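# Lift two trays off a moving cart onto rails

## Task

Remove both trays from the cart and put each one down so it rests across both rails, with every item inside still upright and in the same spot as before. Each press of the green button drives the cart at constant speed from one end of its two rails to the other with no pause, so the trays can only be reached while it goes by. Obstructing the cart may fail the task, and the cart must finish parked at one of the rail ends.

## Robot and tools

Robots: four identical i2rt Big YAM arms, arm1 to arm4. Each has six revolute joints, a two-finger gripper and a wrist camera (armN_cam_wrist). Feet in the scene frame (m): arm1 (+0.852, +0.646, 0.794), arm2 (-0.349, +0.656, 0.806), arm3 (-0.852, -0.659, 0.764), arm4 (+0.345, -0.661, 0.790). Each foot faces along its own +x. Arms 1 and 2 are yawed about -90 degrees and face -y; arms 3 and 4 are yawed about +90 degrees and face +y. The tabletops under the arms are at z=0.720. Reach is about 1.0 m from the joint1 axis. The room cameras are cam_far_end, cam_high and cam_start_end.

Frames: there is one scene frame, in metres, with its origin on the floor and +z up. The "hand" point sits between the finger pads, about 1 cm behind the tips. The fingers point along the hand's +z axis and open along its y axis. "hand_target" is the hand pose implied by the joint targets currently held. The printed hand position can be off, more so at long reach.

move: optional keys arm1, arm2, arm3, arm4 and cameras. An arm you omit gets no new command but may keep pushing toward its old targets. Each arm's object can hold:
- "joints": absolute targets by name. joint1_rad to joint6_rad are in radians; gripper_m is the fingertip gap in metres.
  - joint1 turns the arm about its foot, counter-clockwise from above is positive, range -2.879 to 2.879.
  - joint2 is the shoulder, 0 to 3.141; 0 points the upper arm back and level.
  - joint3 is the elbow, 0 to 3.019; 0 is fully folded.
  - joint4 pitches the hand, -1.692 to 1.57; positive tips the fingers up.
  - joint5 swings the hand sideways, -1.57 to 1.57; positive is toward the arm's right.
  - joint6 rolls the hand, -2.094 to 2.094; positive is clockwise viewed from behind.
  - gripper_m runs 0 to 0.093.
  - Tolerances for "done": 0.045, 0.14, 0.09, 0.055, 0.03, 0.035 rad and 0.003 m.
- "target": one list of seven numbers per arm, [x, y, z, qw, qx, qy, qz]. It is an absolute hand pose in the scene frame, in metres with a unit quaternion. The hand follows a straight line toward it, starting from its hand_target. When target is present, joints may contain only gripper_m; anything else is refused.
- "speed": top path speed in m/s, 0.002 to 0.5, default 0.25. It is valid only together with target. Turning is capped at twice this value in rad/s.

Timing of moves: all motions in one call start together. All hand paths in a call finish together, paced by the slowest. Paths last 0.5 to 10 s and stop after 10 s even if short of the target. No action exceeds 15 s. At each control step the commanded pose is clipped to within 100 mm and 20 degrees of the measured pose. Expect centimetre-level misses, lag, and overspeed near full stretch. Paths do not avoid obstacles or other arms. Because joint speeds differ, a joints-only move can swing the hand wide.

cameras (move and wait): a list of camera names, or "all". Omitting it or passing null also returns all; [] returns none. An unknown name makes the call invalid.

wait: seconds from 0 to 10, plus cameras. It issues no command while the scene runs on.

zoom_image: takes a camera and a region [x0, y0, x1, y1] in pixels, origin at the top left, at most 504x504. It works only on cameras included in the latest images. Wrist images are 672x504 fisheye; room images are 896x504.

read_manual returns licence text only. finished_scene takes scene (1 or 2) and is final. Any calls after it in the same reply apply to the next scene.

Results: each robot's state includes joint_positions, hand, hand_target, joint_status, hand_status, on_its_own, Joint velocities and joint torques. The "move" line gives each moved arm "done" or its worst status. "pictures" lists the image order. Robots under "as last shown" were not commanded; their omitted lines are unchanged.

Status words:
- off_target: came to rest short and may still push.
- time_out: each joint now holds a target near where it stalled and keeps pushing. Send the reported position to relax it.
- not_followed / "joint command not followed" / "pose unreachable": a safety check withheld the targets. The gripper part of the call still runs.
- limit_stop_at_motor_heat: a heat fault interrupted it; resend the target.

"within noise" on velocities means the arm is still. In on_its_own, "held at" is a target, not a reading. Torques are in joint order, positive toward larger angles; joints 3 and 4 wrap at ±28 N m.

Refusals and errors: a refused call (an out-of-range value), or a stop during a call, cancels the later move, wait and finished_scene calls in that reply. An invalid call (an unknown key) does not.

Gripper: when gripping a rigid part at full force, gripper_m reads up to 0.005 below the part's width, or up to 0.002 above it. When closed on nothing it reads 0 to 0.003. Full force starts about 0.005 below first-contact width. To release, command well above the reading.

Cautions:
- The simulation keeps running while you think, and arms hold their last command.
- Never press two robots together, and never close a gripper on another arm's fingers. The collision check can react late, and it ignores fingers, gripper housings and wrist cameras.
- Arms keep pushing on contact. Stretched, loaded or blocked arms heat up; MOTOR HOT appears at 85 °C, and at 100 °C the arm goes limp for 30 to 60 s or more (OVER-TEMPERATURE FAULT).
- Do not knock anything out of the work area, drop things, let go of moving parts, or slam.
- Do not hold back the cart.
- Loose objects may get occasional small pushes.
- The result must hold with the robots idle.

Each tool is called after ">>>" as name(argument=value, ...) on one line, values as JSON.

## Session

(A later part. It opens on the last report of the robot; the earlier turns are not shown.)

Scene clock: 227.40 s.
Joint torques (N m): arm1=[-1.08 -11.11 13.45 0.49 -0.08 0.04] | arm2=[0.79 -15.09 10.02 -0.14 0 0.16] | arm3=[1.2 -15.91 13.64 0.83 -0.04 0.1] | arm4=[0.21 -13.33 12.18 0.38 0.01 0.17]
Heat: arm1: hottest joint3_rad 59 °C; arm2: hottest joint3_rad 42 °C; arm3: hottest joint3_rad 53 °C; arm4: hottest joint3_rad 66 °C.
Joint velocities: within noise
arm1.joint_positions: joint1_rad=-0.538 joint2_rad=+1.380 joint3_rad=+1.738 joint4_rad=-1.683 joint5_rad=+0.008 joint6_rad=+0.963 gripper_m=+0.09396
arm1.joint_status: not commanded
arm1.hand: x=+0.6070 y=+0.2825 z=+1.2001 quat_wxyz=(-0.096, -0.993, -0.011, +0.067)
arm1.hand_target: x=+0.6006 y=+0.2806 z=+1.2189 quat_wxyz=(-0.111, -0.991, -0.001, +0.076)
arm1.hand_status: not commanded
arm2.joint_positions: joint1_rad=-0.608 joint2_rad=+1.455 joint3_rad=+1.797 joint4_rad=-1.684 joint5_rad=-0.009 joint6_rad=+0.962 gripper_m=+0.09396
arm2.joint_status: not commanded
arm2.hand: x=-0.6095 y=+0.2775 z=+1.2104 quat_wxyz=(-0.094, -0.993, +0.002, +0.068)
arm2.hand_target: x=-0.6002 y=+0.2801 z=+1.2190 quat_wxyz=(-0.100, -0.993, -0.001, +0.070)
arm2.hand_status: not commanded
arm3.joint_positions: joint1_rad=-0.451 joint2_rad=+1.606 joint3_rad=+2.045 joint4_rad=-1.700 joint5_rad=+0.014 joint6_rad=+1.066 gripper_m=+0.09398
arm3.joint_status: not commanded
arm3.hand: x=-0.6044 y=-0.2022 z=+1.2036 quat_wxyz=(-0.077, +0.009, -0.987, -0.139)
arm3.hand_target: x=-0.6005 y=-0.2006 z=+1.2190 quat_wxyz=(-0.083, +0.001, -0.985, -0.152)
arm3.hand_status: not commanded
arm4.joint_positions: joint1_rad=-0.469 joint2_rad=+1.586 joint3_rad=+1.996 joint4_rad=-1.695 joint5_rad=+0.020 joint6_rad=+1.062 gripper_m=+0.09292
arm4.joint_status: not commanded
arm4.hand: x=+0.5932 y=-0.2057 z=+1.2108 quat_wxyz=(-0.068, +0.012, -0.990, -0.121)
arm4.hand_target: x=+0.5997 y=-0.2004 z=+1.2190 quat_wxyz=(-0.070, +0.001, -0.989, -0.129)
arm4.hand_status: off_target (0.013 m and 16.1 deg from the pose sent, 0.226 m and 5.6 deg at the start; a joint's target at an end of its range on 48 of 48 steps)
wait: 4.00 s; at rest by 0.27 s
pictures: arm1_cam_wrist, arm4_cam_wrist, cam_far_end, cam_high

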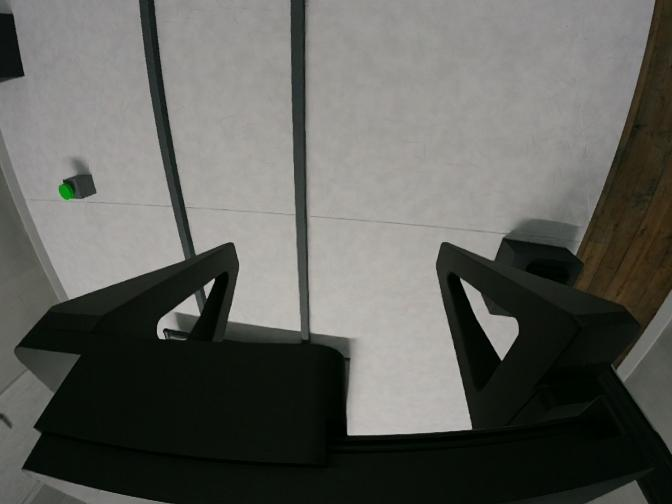

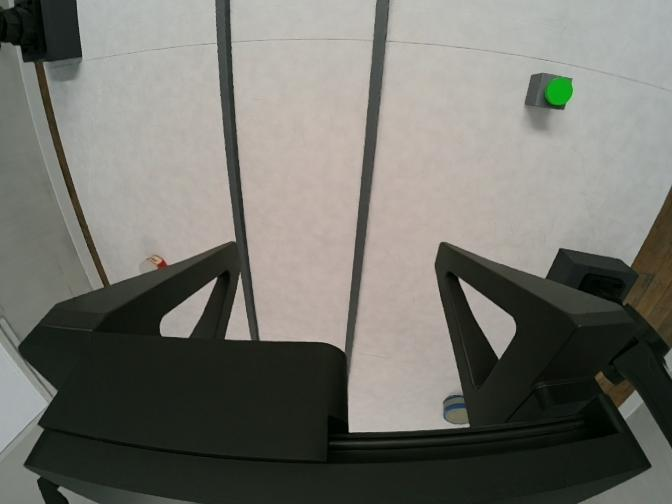

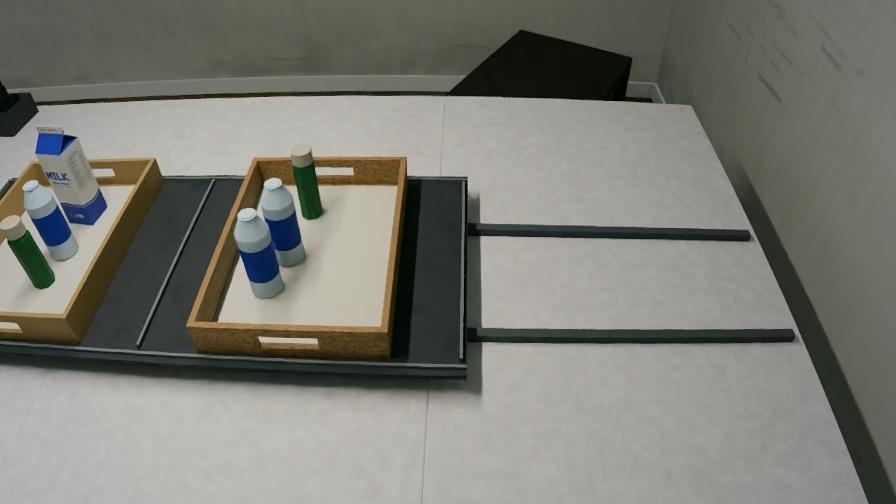

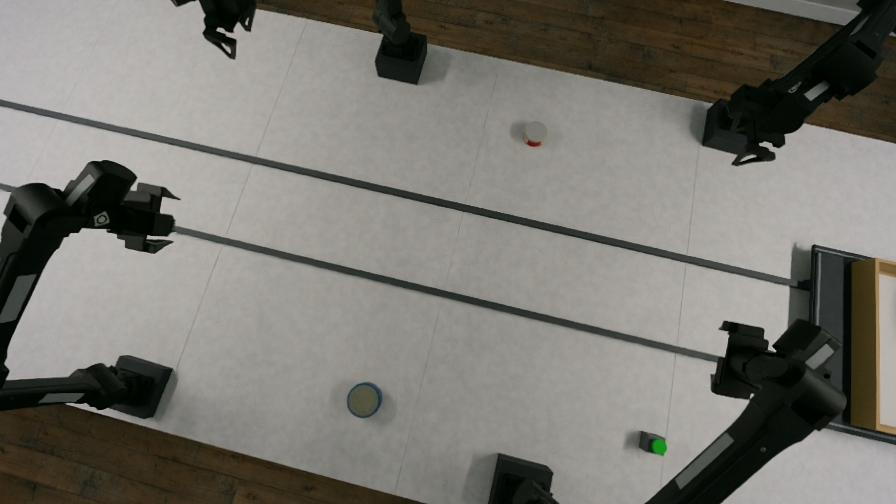

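>>> move(arm1={"target":[0.65,0.238,0.87,0,1,0,0],"speed":0.3}, arm2={"target":[-0.65,0.238,0.87,0,1,0,0],"speed":0.3}, arm3={"target":[-0.65,-0.257,0.87,0,0,1,0],"speed":0.3}, arm4={"target":[0.65,-0.257,0.87,0,0,1,0],"joints":{"gripper_m":0.093},"speed":0.3})

Scene clock: 298.90 s.
Joint torques (N m): arm1=[0.56 -13.33 8.72 0.96 0.03 0.04] | arm2=[-0.62 -19.43 9.48 0.12 0.03 0.01] | arm3=[2.43 -15.03 9.5 0.95 -0.07 0.09] | arm4=[0.5 -15.68 8.14 0.65 0.18 -0.1]
Heat: arm1: hottest joint3_rad 61 °C; arm2: hottest joint3_rad 42 °C; arm3: hottest joint3_rad 54 °C; arm4: hottest joint3_rad 70 °C.
move: arm1 done; arm2 off_target; arm3 done; arm4 done
Joint velocities: within noise
arm1.joint_positions: joint1_rad=-0.418 joint2_rad=+1.642 joint3_rad=+1.144 joint4_rad=-1.090 joint5_rad=+0.008 joint6_rad=+1.105 gripper_m=+0.09396
arm1.joint_status: not commanded
arm1.hand: x=+0.6493 y=+0.2461 z=+0.8648 quat_wxyz=(+0.012, -1.000, -0.002, -0.005)
arm1.hand_target: x=+0.6501 y=+0.2381 z=+0.8700 quat_wxyz=(+0.000, -1.000, +0.000, +0.000)
arm1.hand_status: done (0.010 m and 1.5 deg from the pose sent, 0.336 m and 13.6 deg at the start)
arm2.joint_positions: joint1_rad=-0.608 joint2_rad=+1.823 joint3_rad=+1.322 joint4_rad=-1.110 joint5_rad=-0.012 joint6_rad=+0.950 gripper_m=+0.09396
arm2.joint_status: not commanded
arm2.hand: x=-0.6401 y=+0.2413 z=+0.8587 quat_wxyz=(+0.015, -1.000, -0.002, -0.010)
arm2.hand_target: x=-0.6498 y=+0.2382 z=+0.8701 quat_wxyz=(+0.000, -1.000, +0.000, +0.000)
arm2.hand_status: off_target (0.015 m and 2.1 deg from the pose sent, 0.345 m and 13.3 deg at the start)
arm3.joint_positions: joint1_rad=-0.437 joint2_rad=+1.621 joint3_rad=+1.178 joint4_rad=-1.163 joint5_rad=+0.012 joint6_rad=+1.101 gripper_m=+0.09398
arm3.joint_status: not commanded
arm3.hand: x=-0.6482 y=-0.2642 z=+0.8645 quat_wxyz=(+0.005, +0.001, -1.000, +0.012)
arm3.hand_target: x=-0.6500 y=-0.2571 z=+0.8701 quat_wxyz=(+0.000, +0.000, -1.000, +0.000)
arm3.hand_status: done (0.009 m and 1.4 deg from the pose sent, 0.341 m and 18.3 deg at the start)
arm4.joint_positions: joint1_rad=-0.626 joint2_rad=+1.744 joint3_rad=+1.312 joint4_rad=-1.140 joint5_rad=+0.012 joint6_rad=+0.948 gripper_m=+0.09292
arm4.joint_status: all done
arm4.hand: x=+0.6460 y=-0.2592 z=+0.8713 quat_wxyz=(+0.004, -0.006, -1.000, +0.004)
arm4.hand_target: x=+0.6500 y=-0.2571 z=+0.8699 quat_wxyz=(+0.000, +0.000, -1.000, +0.000)
arm4.hand_status: done (0.005 m and 0.9 deg from the pose sent, 0.349 m and 16.0 deg at the start)
pictures: arm1_cam_wrist, arm2_cam_wrist, arm3_cam_wrist, arm4_cam_wrist, cam_far_end, cam_high, cam_start_end

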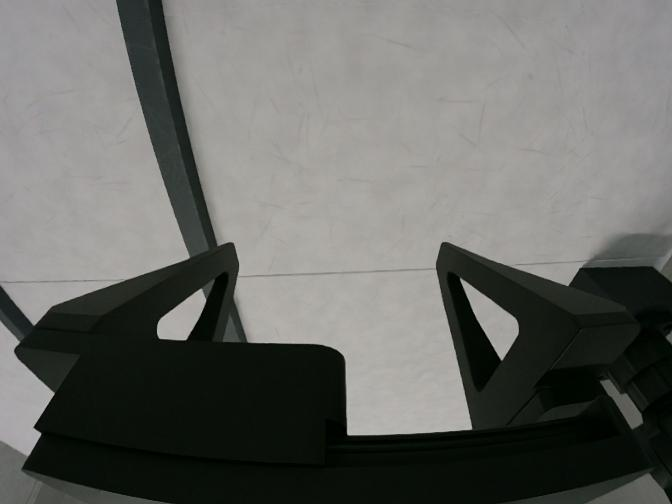

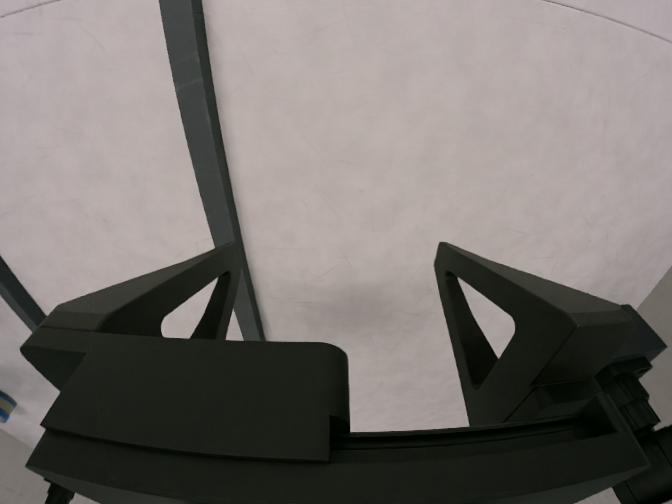

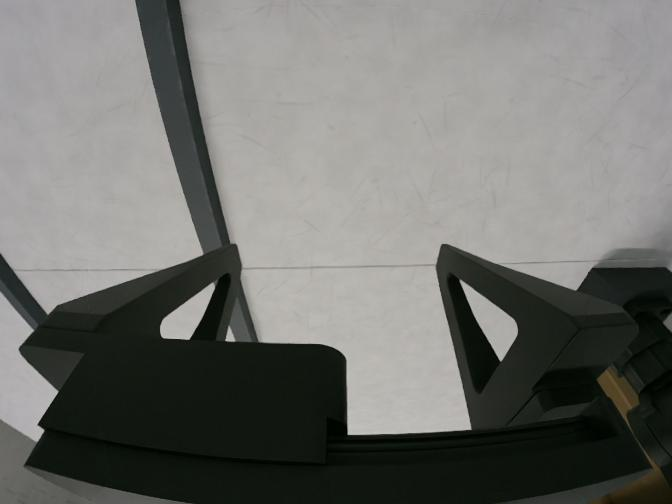

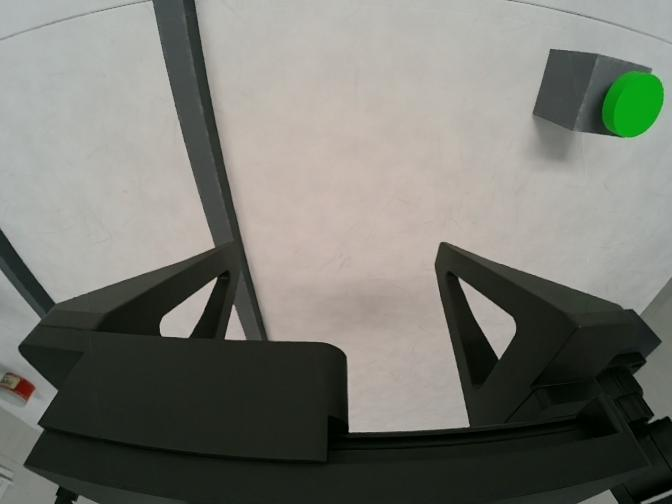

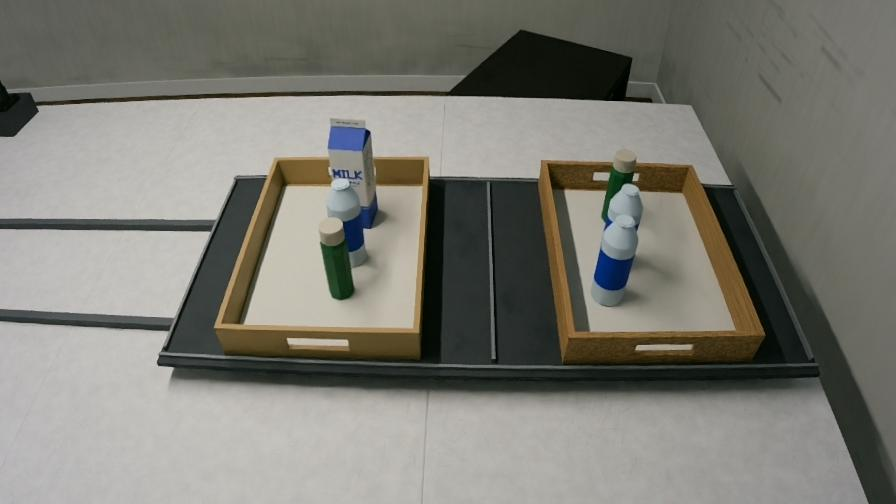

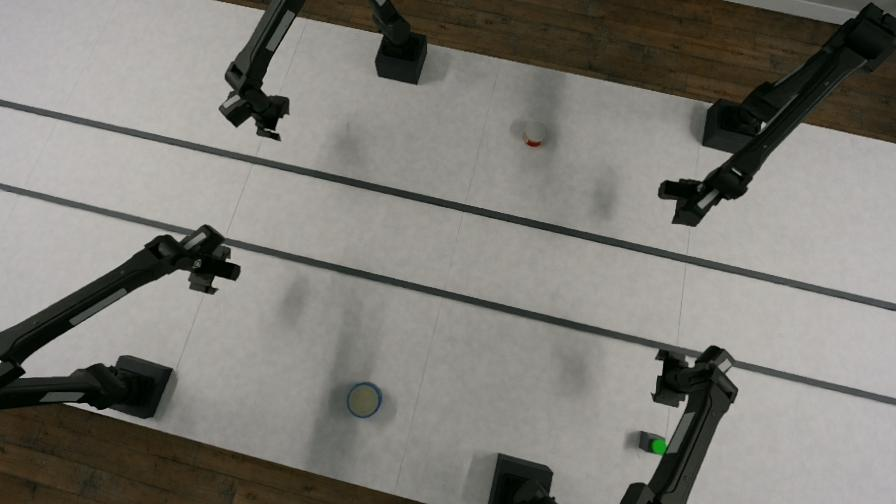

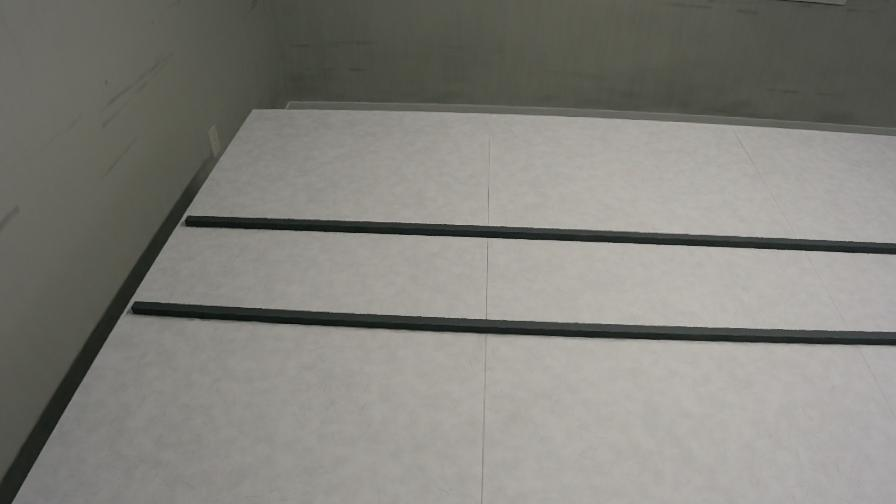

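>>> move(arm1={"target":[0.75,0.21,0.96,0,1,0,0],"joints":{"gripper_m":0.08},"speed":0.3}, arm2={"target":[-0.62,0.234,0.965,0,1,0,0],"joints":{"gripper_m":0.075},"speed":0.3}, arm3={"target":[-0.62,-0.244,0.96,0,0,1,0],"joints":{"gripper_m":0.08},"speed":0.3}, arm4={"target":[0.721,-0.448,0.84,0,-0.242,0.970,0],"joints":{"gripper_m":0.0},"speed":0.3}, cameras=["arm4_cam_wrist","cam_far_end"])

>>> move(arm4={"target":[0.722,-0.448,0.785,0,-0.242,0.970,0],"speed":0.1}, cameras=["arm4_cam_wrist","cam_far_end"])

>>> move(arm4={"target":[0.721,-0.44,0.9,0,-0.242,0.970,0],"speed":0.3}, cameras=["cam_far_end"])

>>> move(arm4={"target":[0.75,-0.234,0.96,0,0,1,0],"joints":{"gripper_m":0.08},"speed":0.3}, cameras=["cam_far_end","arm4_cam_wrist","arm1_cam_wrist","cam_high"])

Scene clock: 375.90 s.
Joint torques (N m): arm1=[-0.91 -14.51 12.12 0.06 0.12 0.11] | arm2=[1.14 -17.85 13.31 -0.64 0.01 0.2] | arm3=[0.79 -15.62 13.11 -0.02 -0.03 -0.09] | arm4=[1.14 -14.33 6.75 0.69 -0.07 -0.1]
Heat: arm1: hottest joint3_rad 50 °C; arm2: hottest joint3_rad 45 °C; arm3: hottest joint3_rad 47 °C; arm4: hottest joint3_rad 62 °C.
move: arm1 off_target; arm2 off_target; arm3 off_target; arm4 done
Joint velocities: within noise
arm1.joint_positions: joint1_rad=-0.178 joint2_rad=+1.538 joint3_rad=+1.231 joint4_rad=-1.296 joint5_rad=+0.007 joint6_rad=+1.338 gripper_m=+0.08011
arm1.joint_status: all done
arm1.hand: x=+0.7526 y=+0.2233 z=+0.9405 quat_wxyz=(+0.020, -1.000, -0.005, -0.005)
arm1.hand_target: x=+0.7502 y=+0.2108 z=+0.9600 quat_wxyz=(+0.000, -1.000, +0.000, +0.000)
arm1.hand_status: off_target (0.024 m and 2.4 deg from the pose sent, 0.143 m and 1.5 deg at the start)
arm2.joint_positions: joint1_rad=-0.582 joint2_rad=+1.696 joint3_rad=+1.384 joint4_rad=-1.311 joint5_rad=-0.013 joint6_rad=+0.984 gripper_m=+0.07507
arm2.joint_status: all done
arm2.hand: x=-0.6173 y=+0.2503 z=+0.9422 quat_wxyz=(+0.021, -1.000, +0.003, -0.014)
arm2.hand_target: x=-0.6193 y=+0.2348 z=+0.9651 quat_wxyz=(+0.000, -1.000, +0.000, +0.000)
arm2.hand_status: off_target (0.028 m and 2.9 deg from the pose sent, 0.108 m and 2.1 deg at the start)
arm3.joint_positions: joint1_rad=-0.461 joint2_rad=+1.607 joint3_rad=+1.382 joint4_rad=-1.388 joint5_rad=+0.012 joint6_rad=+1.080 gripper_m=+0.08012
arm3.joint_status: all done
arm3.hand: x=-0.6288 y=-0.2523 z=+0.9441 quat_wxyz=(+0.007, -0.001, -1.000, +0.015)
arm3.hand_target: x=-0.6203 y=-0.2445 z=+0.9600 quat_wxyz=(+0.000, +0.000, -1.000, +0.000)
arm3.hand_status: off_target (0.020 m and 1.9 deg from the pose sent, 0.102 m and 1.4 deg at the start)
arm4.joint_positions: joint1_rad=-1.047 joint2_rad=+1.620 joint3_rad=+1.052 joint4_rad=-1.005 joint5_rad=+0.011 joint6_rad=+0.048 gripper_m=+0.00033
arm4.joint_status: all done
arm4.hand: x=+0.7216 y=-0.4513 z=+0.8379 quat_wxyz=(+0.008, +0.231, -0.973, +0.003)
arm4.hand_target: x=+0.7209 y=-0.4479 z=+0.8400 quat_wxyz=(+0.000, +0.242, -0.970, +0.000)
arm4.hand_status: done (0.004 m and 1.6 deg from the pose sent, 0.206 m and 28.7 deg at the start)

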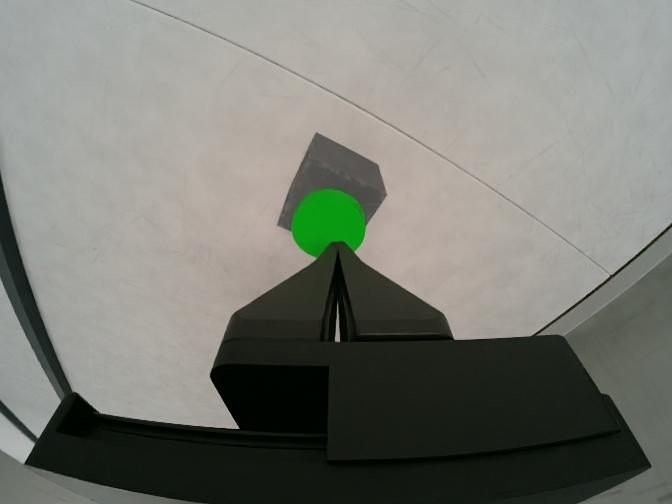

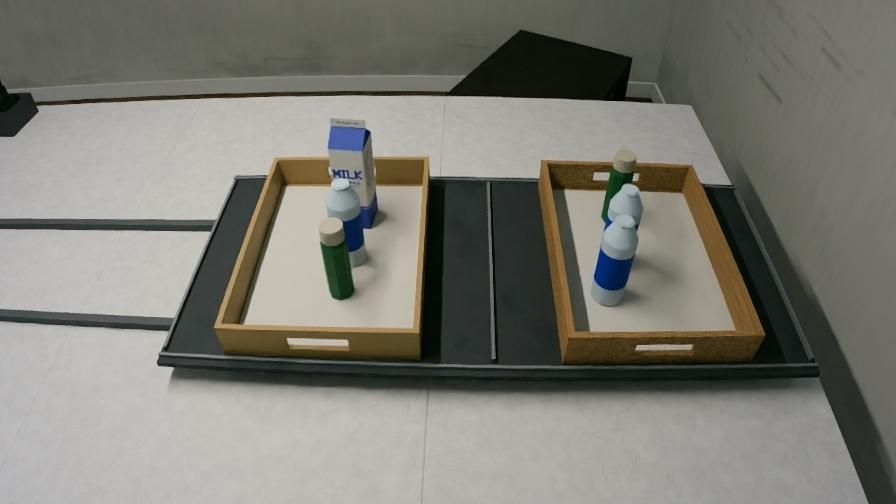

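Scene clock: 376.97 s.
Joint torques (N m): arm1=[-0.15 -12.98 12.12 -0.18 0.13 0.09] | arm2=[0.91 -17.85 13.29 -0.65 0.01 0.17] | arm3=[0.97 -15.27 12.83 0.05 -0.02 -0.11] | arm4=[0.91 -10.58 5.78 1.32 -0.07 -0.12]
Heat: arm1: hottest joint3_rad 50 °C; arm2: hottest joint3_rad 45 °C; arm3: hottest joint3_rad 47 °C; arm4: hottest joint3_rad 61 °C.
move: arm4 off_target
Joint velocities: within noise
arm1, arm3: as last shown
arm2.joint_positions: joint1_rad=-0.582 joint2_rad=+1.696 joint3_rad=+1.384 joint4_rad=-1.312 joint5_rad=-0.013 joint6_rad=+0.985 gripper_m=+0.07507
arm2.joint_status: not commanded
arm2.hand: x=-0.6173 y=+0.2504 z=+0.9422 quat_wxyz=(+0.021, -1.000, +0.003, -0.014)
arm2.hand_target: x=-0.6193 y=+0.2349 z=+0.9651 quat_wxyz=(+0.000, -1.000, +0.000, +0.000)
arm2.hand_status: not commanded
arm4.joint_positions: joint1_rad=-1.047 joint2_rad=+1.659 joint3_rad=+1.005 joint4_rad=-0.871 joint5_rad=+0.011 joint6_rad=+0.045 gripper_m=+0.00033
arm4.joint_status: not commanded
arm4.hand: x=+0.7276 y=-0.4476 z=+0.8075 quat_wxyz=(-0.015, +0.232, -0.973, -0.003)
arm4.hand_target: x=+0.7212 y=-0.4485 z=+0.7860 quat_wxyz=(+0.000, +0.242, -0.970, +0.000)
arm4.hand_status: off_target (0.023 m and 2.2 deg from the pose sent, 0.053 m and 1.6 deg at the start)

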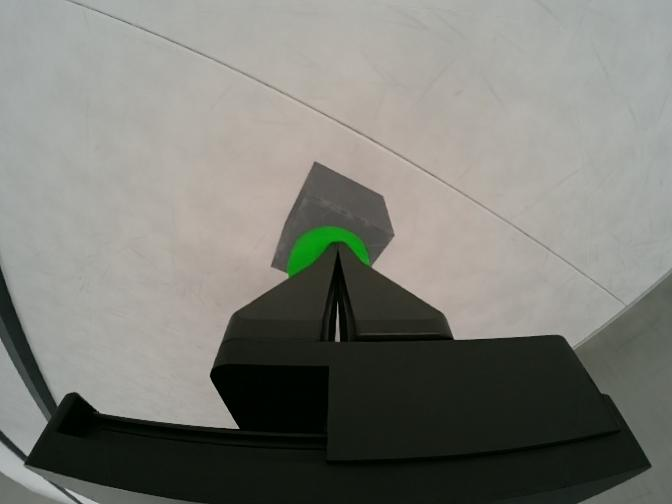

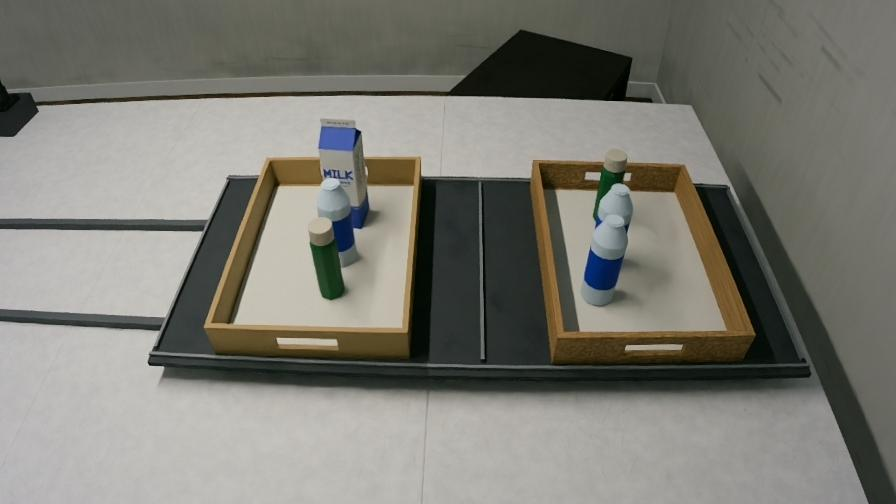

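Scene clock: 378.07 s.
Joint torques (N m): arm1=[0.03 -14.74 12.3 0.01 0.12 0.06] | arm2=[1.08 -17.67 13.3 -0.69 0.01 0.17] | arm3=[0.91 -16.09 13 0.03 0 -0.13] | arm4=[1.08 -12.22 9.74 -0.27 -0.06 0.08]
Heat: arm1: hottest joint3_rad 49 °C; arm2: hottest joint3_rad 45 °C; arm3: hottest joint3_rad 47 °C; arm4: hottest joint3_rad 61 °C.
move: arm4 done
Joint velocities: within noise
arm1, arm2, arm3: as last shown
arm4.joint_positions: joint1_rad=-1.029 joint2_rad=+1.526 joint3_rad=+1.118 joint4_rad=-1.144 joint5_rad=+0.010 joint6_rad=+0.045 gripper_m=+0.00033
arm4.joint_status: not commanded
arm4.hand: x=+0.7173 y=-0.4456 z=+0.8987 quat_wxyz=(-0.003, +0.241, -0.971, +0.000)
arm4.hand_target: x=+0.7210 y=-0.4401 z=+0.9000 quat_wxyz=(+0.000, +0.242, -0.970, +0.000)
arm4.hand_status: done (0.007 m and 0.4 deg from the pose sent, 0.093 m and 2.2 deg at the start)

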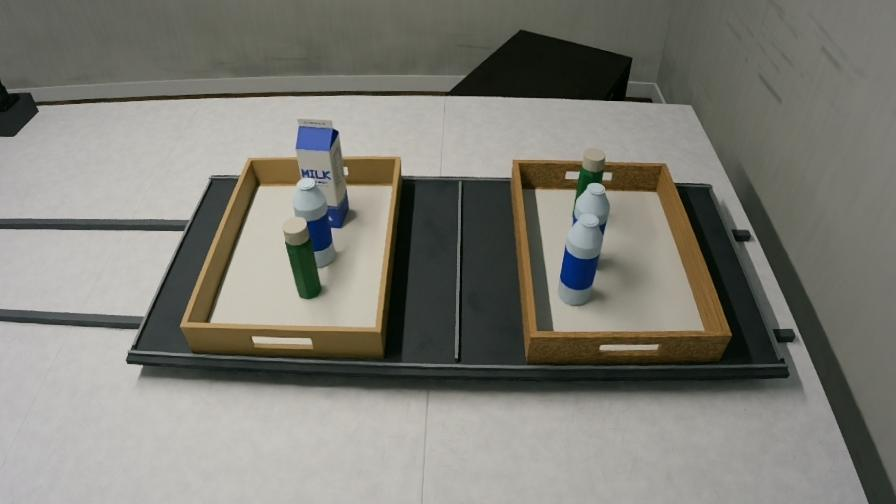

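Scene clock: 379.87 s.
Joint torques (N m): arm1=[-0.91 -13.98 12.3 -0.16 0.11 0.08] | arm2=[1.08 -17.96 13.29 -0.61 0.02 0.19] | arm3=[0.85 -15.56 12.98 0.16 -0.01 -0.05] | arm4=[0.32 -16.67 12.08 -0.31 0.16 0.24]
Heat: arm1: hottest joint3_rad 49 °C; arm2: hottest joint3_rad 46 °C; arm3: hottest joint3_rad 47 °C; arm4: hottest joint3_rad 62 °C.
move: arm4 off_target
Joint velocities: within noise
arm1, arm2, arm3: as last shown
arm4.joint_positions: joint1_rad=-0.737 joint2_rad=+1.854 joint3_rad=+1.717 joint4_rad=-1.423 joint5_rad=+0.011 joint6_rad=+0.804 gripper_m=+0.07992
arm4.joint_status: all done
arm4.hand: x=+0.7395 y=-0.2411 z=+0.9609 quat_wxyz=(+0.001, +0.010, -1.000, -0.001)
arm4.hand_target: x=+0.7497 y=-0.2343 z=+0.9600 quat_wxyz=(-0.001, +0.000, -1.000, -0.001)
arm4.hand_status: off_target (0.013 m and 1.2 deg from the pose sent, 0.223 m and 27.9 deg at the start)
pictures: arm1_cam_wrist, arm4_cam_wrist, cam_far_end, cam_high

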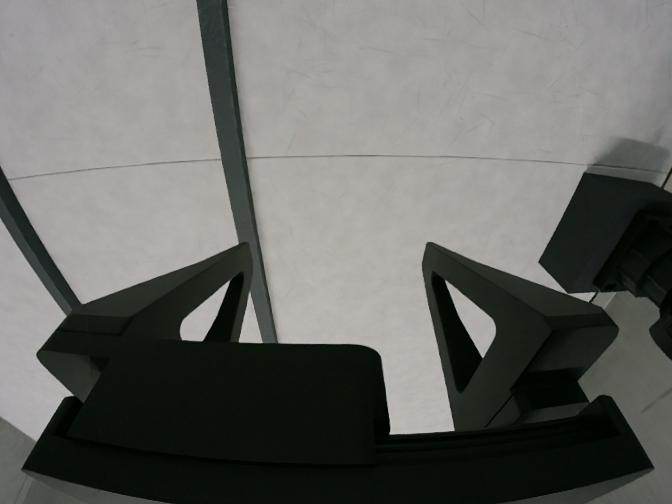

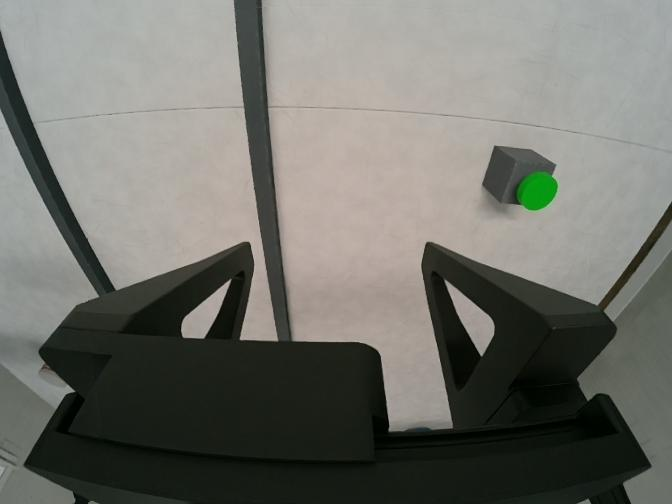

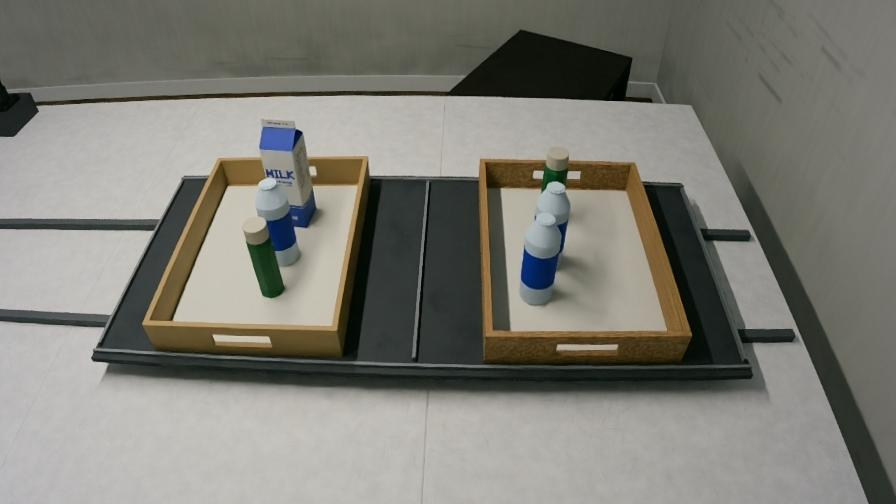

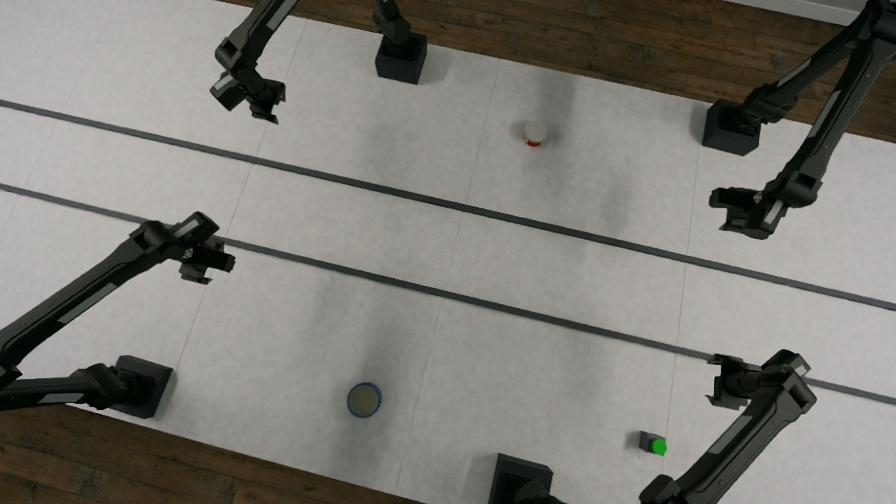

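>>> wait(seconds=10, cameras=["cam_high"])

>>> wait(seconds=6, cameras=["arm4_cam_wrist","arm1_cam_wrist","cam_high"])

Scene clock: 393.03 s.
Joint torques (N m): arm1=[-0.21 -14.27 12.25 -0.08 0.09 0.1] | arm2=[1.14 -17.96 13.34 -0.59 0.03 0.18] | arm3=[1.14 -15.62 13.16 0.08 0.02 -0.09] | arm4=[0.38 -16.62 12.05 -0.25 0.16 0.21]
Heat: arm1: hottest joint3_rad 49 °C; arm2: hottest joint3_rad 48 °C; arm3: hottest joint3_rad 47 °C; arm4: hottest joint3_rad 67 °C.
Joint velocities: within noise
arm1.joint_positions: joint1_rad=-0.178 joint2_rad=+1.538 joint3_rad=+1.231 joint4_rad=-1.296 joint5_rad=+0.007 joint6_rad=+1.338 gripper_m=+0.08011
arm1.joint_status: not commanded
arm1.hand: x=+0.7526 y=+0.2233 z=+0.9405 quat_wxyz=(+0.020, -1.000, -0.005, -0.005)
arm1.hand_target: x=+0.7502 y=+0.2108 z=+0.9600 quat_wxyz=(+0.000, -1.000, +0.000, +0.000)
arm1.hand_status: not commanded
arm2.joint_positions: joint1_rad=-0.582 joint2_rad=+1.696 joint3_rad=+1.384 joint4_rad=-1.312 joint5_rad=-0.013 joint6_rad=+0.985 gripper_m=+0.07507
arm2.joint_status: not commanded
arm2.hand: x=-0.6173 y=+0.2504 z=+0.9422 quat_wxyz=(+0.021, -1.000, +0.003, -0.014)
arm2.hand_target: x=-0.6193 y=+0.2349 z=+0.9651 quat_wxyz=(+0.000, -1.000, +0.000, +0.000)
arm2.hand_status: not commanded
arm3.joint_positions: joint1_rad=-0.461 joint2_rad=+1.607 joint3_rad=+1.382 joint4_rad=-1.388 joint5_rad=+0.012 joint6_rad=+1.080 gripper_m=+0.08012
arm3.joint_status: not commanded
arm3.hand: x=-0.6288 y=-0.2523 z=+0.9441 quat_wxyz=(+0.007, -0.001, -1.000, +0.015)
arm3.hand_target: x=-0.6203 y=-0.2445 z=+0.9600 quat_wxyz=(+0.000, +0.000, -1.000, +0.000)
arm3.hand_status: not commanded
arm4.joint_positions: joint1_rad=-0.737 joint2_rad=+1.854 joint3_rad=+1.717 joint4_rad=-1.424 joint5_rad=+0.011 joint6_rad=+0.805 gripper_m=+0.07992
arm4.joint_status: all done
arm4.hand: x=+0.7395 y=-0.2412 z=+0.9609 quat_wxyz=(+0.001, +0.010, -1.000, +0.000)
arm4.hand_target: x=+0.7497 y=-0.2343 z=+0.9600 quat_wxyz=(+0.000, +0.000, -1.000, +0.000)
arm4.hand_status: off_target (0.013 m and 1.1 deg from the pose sent, 0.223 m and 27.9 deg at the start)
wait: 10.00 s; at rest from the start

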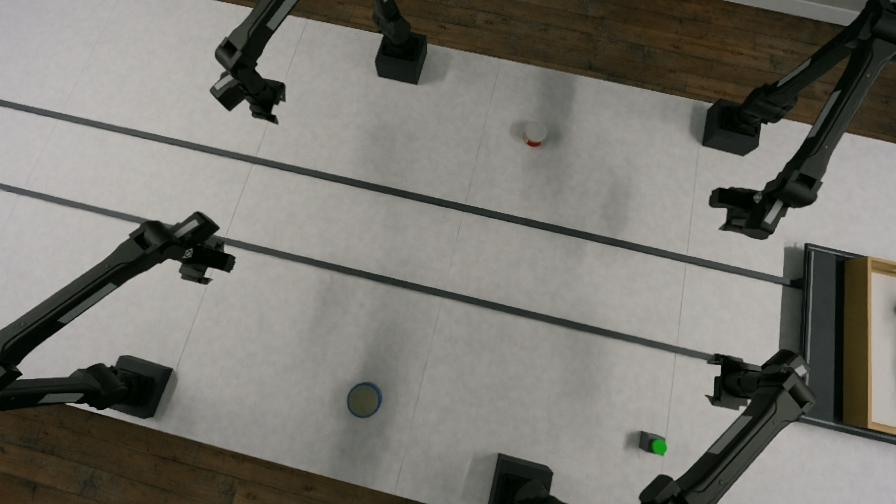

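Scene clock: 399.03 s.
Joint torques (N m): arm1=[-0.32 -13.8 12.14 -0.17 0.1 0.09] | arm2=[1.03 -17.9 13.27 -0.59 0.04 0.2] | arm3=[1.08 -16.09 12.94 -0.13 -0.05 -0.07] | arm4=[0.32 -16.67 12.08 -0.25 0.15 0.2]
Heat: arm1: hottest joint3_rad 49 °C; arm2: hottest joint3_rad 49 °C; arm3: hottest joint3_rad 48 °C; arm4: hottest joint3_rad 69 °C.
Joint velocities: arm1=[within noise] | arm2=[within noise] | arm3=[within noise] | arm4=[0.005 -0.015 0.012 -0.051 -0.007 -0.007 0]
arm1.joint_positions: joint1_rad=-0.178 joint2_rad=+1.538 joint3_rad=+1.231 joint4_rad=-1.296 joint5_rad=+0.007 joint6_rad=+1.338 gripper_m=+0.08011
arm1.joint_status: not commanded
arm1.hand: x=+0.7526 y=+0.2233 z=+0.9405 quat_wxyz=(+0.020, -1.000, -0.005, -0.005)
arm1.hand_target: x=+0.7502 y=+0.2108 z=+0.9600 quat_wxyz=(+0.000, -1.000, +0.000, +0.000)
arm1.hand_status: not commanded
arm2.joint_positions: joint1_rad=-0.582 joint2_rad=+1.696 joint3_rad=+1.384 joint4_rad=-1.312 joint5_rad=-0.013 joint6_rad=+0.985 gripper_m=+0.07507
arm2.joint_status: not commanded
arm2.hand: x=-0.6173 y=+0.2504 z=+0.9422 quat_wxyz=(+0.021, -1.000, +0.003, -0.014)
arm2.hand_target: x=-0.6193 y=+0.2349 z=+0.9651 quat_wxyz=(+0.000, -1.000, +0.000, +0.000)
arm2.hand_status: not commanded
arm3.joint_positions: joint1_rad=-0.461 joint2_rad=+1.607 joint3_rad=+1.382 joint4_rad=-1.388 joint5_rad=+0.012 joint6_rad=+1.080 gripper_m=+0.08012
arm3.joint_status: not commanded
arm3.hand: x=-0.6288 y=-0.2523 z=+0.9441 quat_wxyz=(+0.007, -0.001, -1.000, +0.015)
arm3.hand_target: x=-0.6203 y=-0.2445 z=+0.9600 quat_wxyz=(+0.000, +0.000, -1.000, +0.000)
arm3.hand_status: not commanded
arm4.joint_positions: joint1_rad=-0.737 joint2_rad=+1.854 joint3_rad=+1.717 joint4_rad=-1.424 joint5_rad=+0.011 joint6_rad=+0.805 gripper_m=+0.07992
arm4.joint_status: all done
arm4.hand: x=+0.7395 y=-0.2412 z=+0.9609 quat_wxyz=(+0.001, +0.010, -1.000, +0.000)
arm4.hand_target: x=+0.7497 y=-0.2343 z=+0.9600 quat_wxyz=(+0.000, +0.000, -1.000, +0.000)
arm4.hand_status: off_target (0.013 m and 1.1 deg from the pose sent, 0.223 m and 27.9 deg at the start)
wait: 6.00 s; at rest by 0.27 s
pictures: arm1_cam_wrist, arm4_cam_wrist, cam_high

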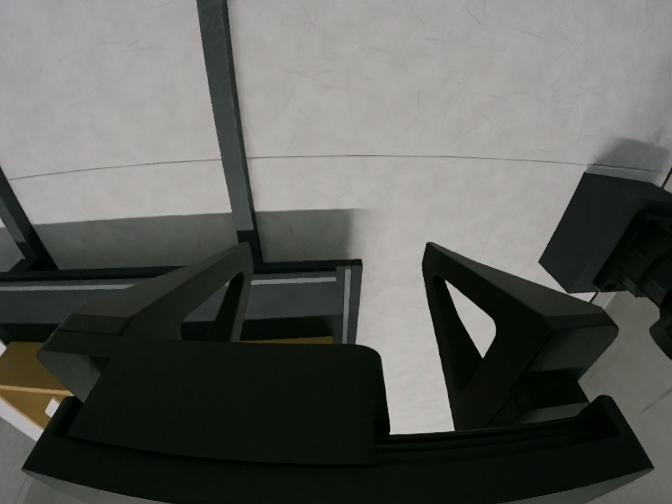

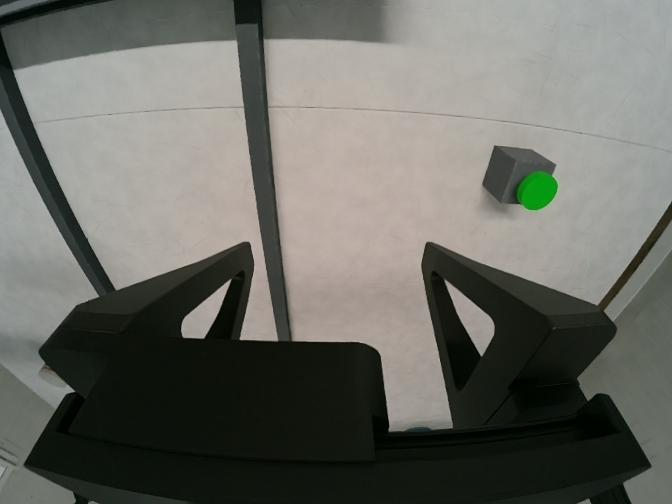

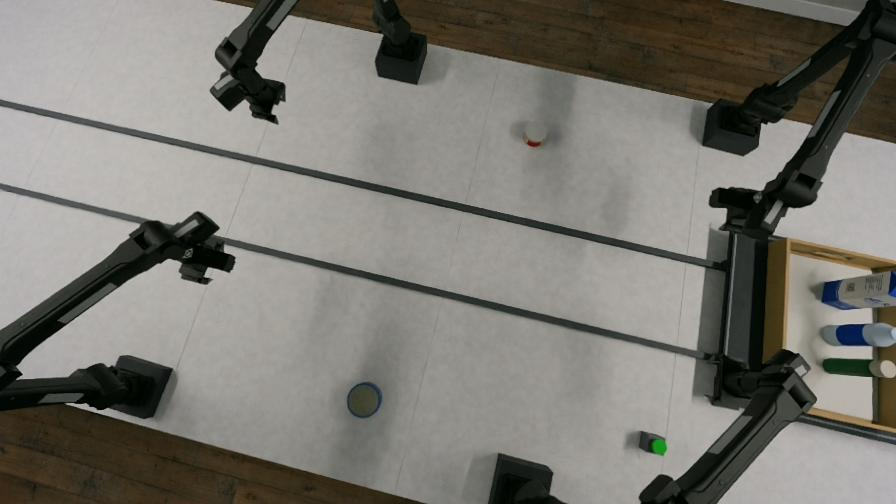

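>>> move(cameras=["arm4_cam_wrist","arm1_cam_wrist"])

Scene clock: 415.77 s.
Joint torques (N m): arm1=[-0.32 -14.1 12.21 -0.17 0.12 0.07] | arm2=[0.97 -17.96 13.31 -0.61 0.02 0.18] | arm3=[0.67 -15.68 13.03 0.23 -0.02 -0.07] | arm4=[0.21 -16.56 12.07 -0.23 0.16 0.21]
Heat: arm1: hottest joint3_rad 49 °C; arm2: hottest joint3_rad 50 °C; arm3: hottest joint3_rad 48 °C; arm4: hottest joint3_rad 73 °C.
Joint velocities: within noise
arm1.joint_positions: joint1_rad=-0.178 joint2_rad=+1.538 joint3_rad=+1.231 joint4_rad=-1.296 joint5_rad=+0.007 joint6_rad=+1.338 gripper_m=+0.08011
arm1.joint_status: not commanded
arm1.hand: x=+0.7526 y=+0.2233 z=+0.9405 quat_wxyz=(+0.020, -1.000, -0.005, -0.005) (m; scene frame)
arm1.hand_target: x=+0.7502 y=+0.2108 z=+0.9600 quat_wxyz=(+0.000, -1.000, +0.000, +0.000) (m; scene frame)
arm1.hand_status: not commanded
arm2.joint_positions: joint1_rad=-0.582 joint2_rad=+1.696 joint3_rad=+1.384 joint4_rad=-1.312 joint5_rad=-0.013 joint6_rad=+0.985 gripper_m=+0.07507
arm2.joint_status: not commanded
arm2.hand: x=-0.6173 y=+0.2504 z=+0.9422 quat_wxyz=(+0.021, -1.000, +0.003, -0.014) (m; scene frame)
arm2.hand_target: x=-0.6193 y=+0.2349 z=+0.9651 quat_wxyz=(+0.000, -1.000, +0.000, +0.000) (m; scene frame)
arm2.hand_status: not commanded
arm3.joint_positions: joint1_rad=-0.461 joint2_rad=+1.607 joint3_rad=+1.382 joint4_rad=-1.388 joint5_rad=+0.012 joint6_rad=+1.080 gripper_m=+0.08012
arm3.joint_status: not commanded
arm3.hand: x=-0.6288 y=-0.2523 z=+0.9441 quat_wxyz=(+0.007, -0.001, -1.000, +0.015) (m; scene frame)
arm3.hand_target: x=-0.6203 y=-0.2445 z=+0.9600 quat_wxyz=(+0.000, +0.000, -1.000, +0.000) (m; scene frame)
arm3.hand_status: not commanded
arm4.joint_positions: joint1_rad=-0.737 joint2_rad=+1.854 joint3_rad=+1.717 joint4_rad=-1.424 joint5_rad=+0.011 joint6_rad=+0.805 gripper_m=+0.07992
arm4.joint_status: all done
arm4.hand: x=+0.7395 y=-0.2412 z=+0.9609 quat_wxyz=(+0.001, +0.010, -1.000, +0.000) (m; scene frame)
arm4.hand_target: x=+0.7497 y=-0.2343 z=+0.9600 quat_wxyz=(+0.000, +0.000, -1.000, +0.000) (m; scene frame)
arm4.hand_status: off_target (0.013 m and 1.1 deg from the pose sent, 0.223 m and 27.9 deg at the start)
pictures: arm1_cam_wrist, arm4_cam_wrist

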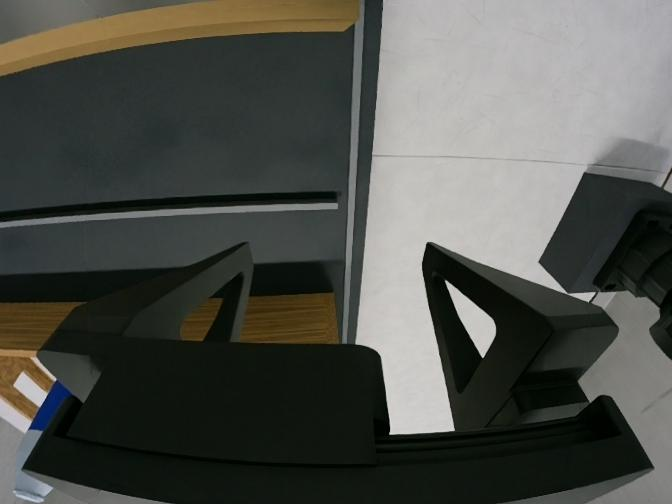

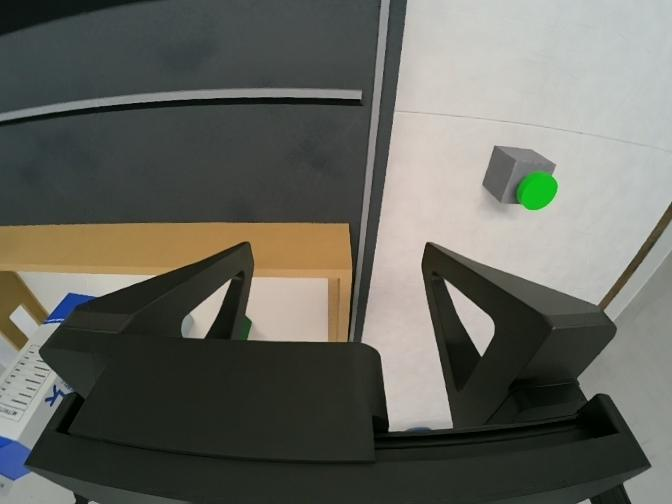

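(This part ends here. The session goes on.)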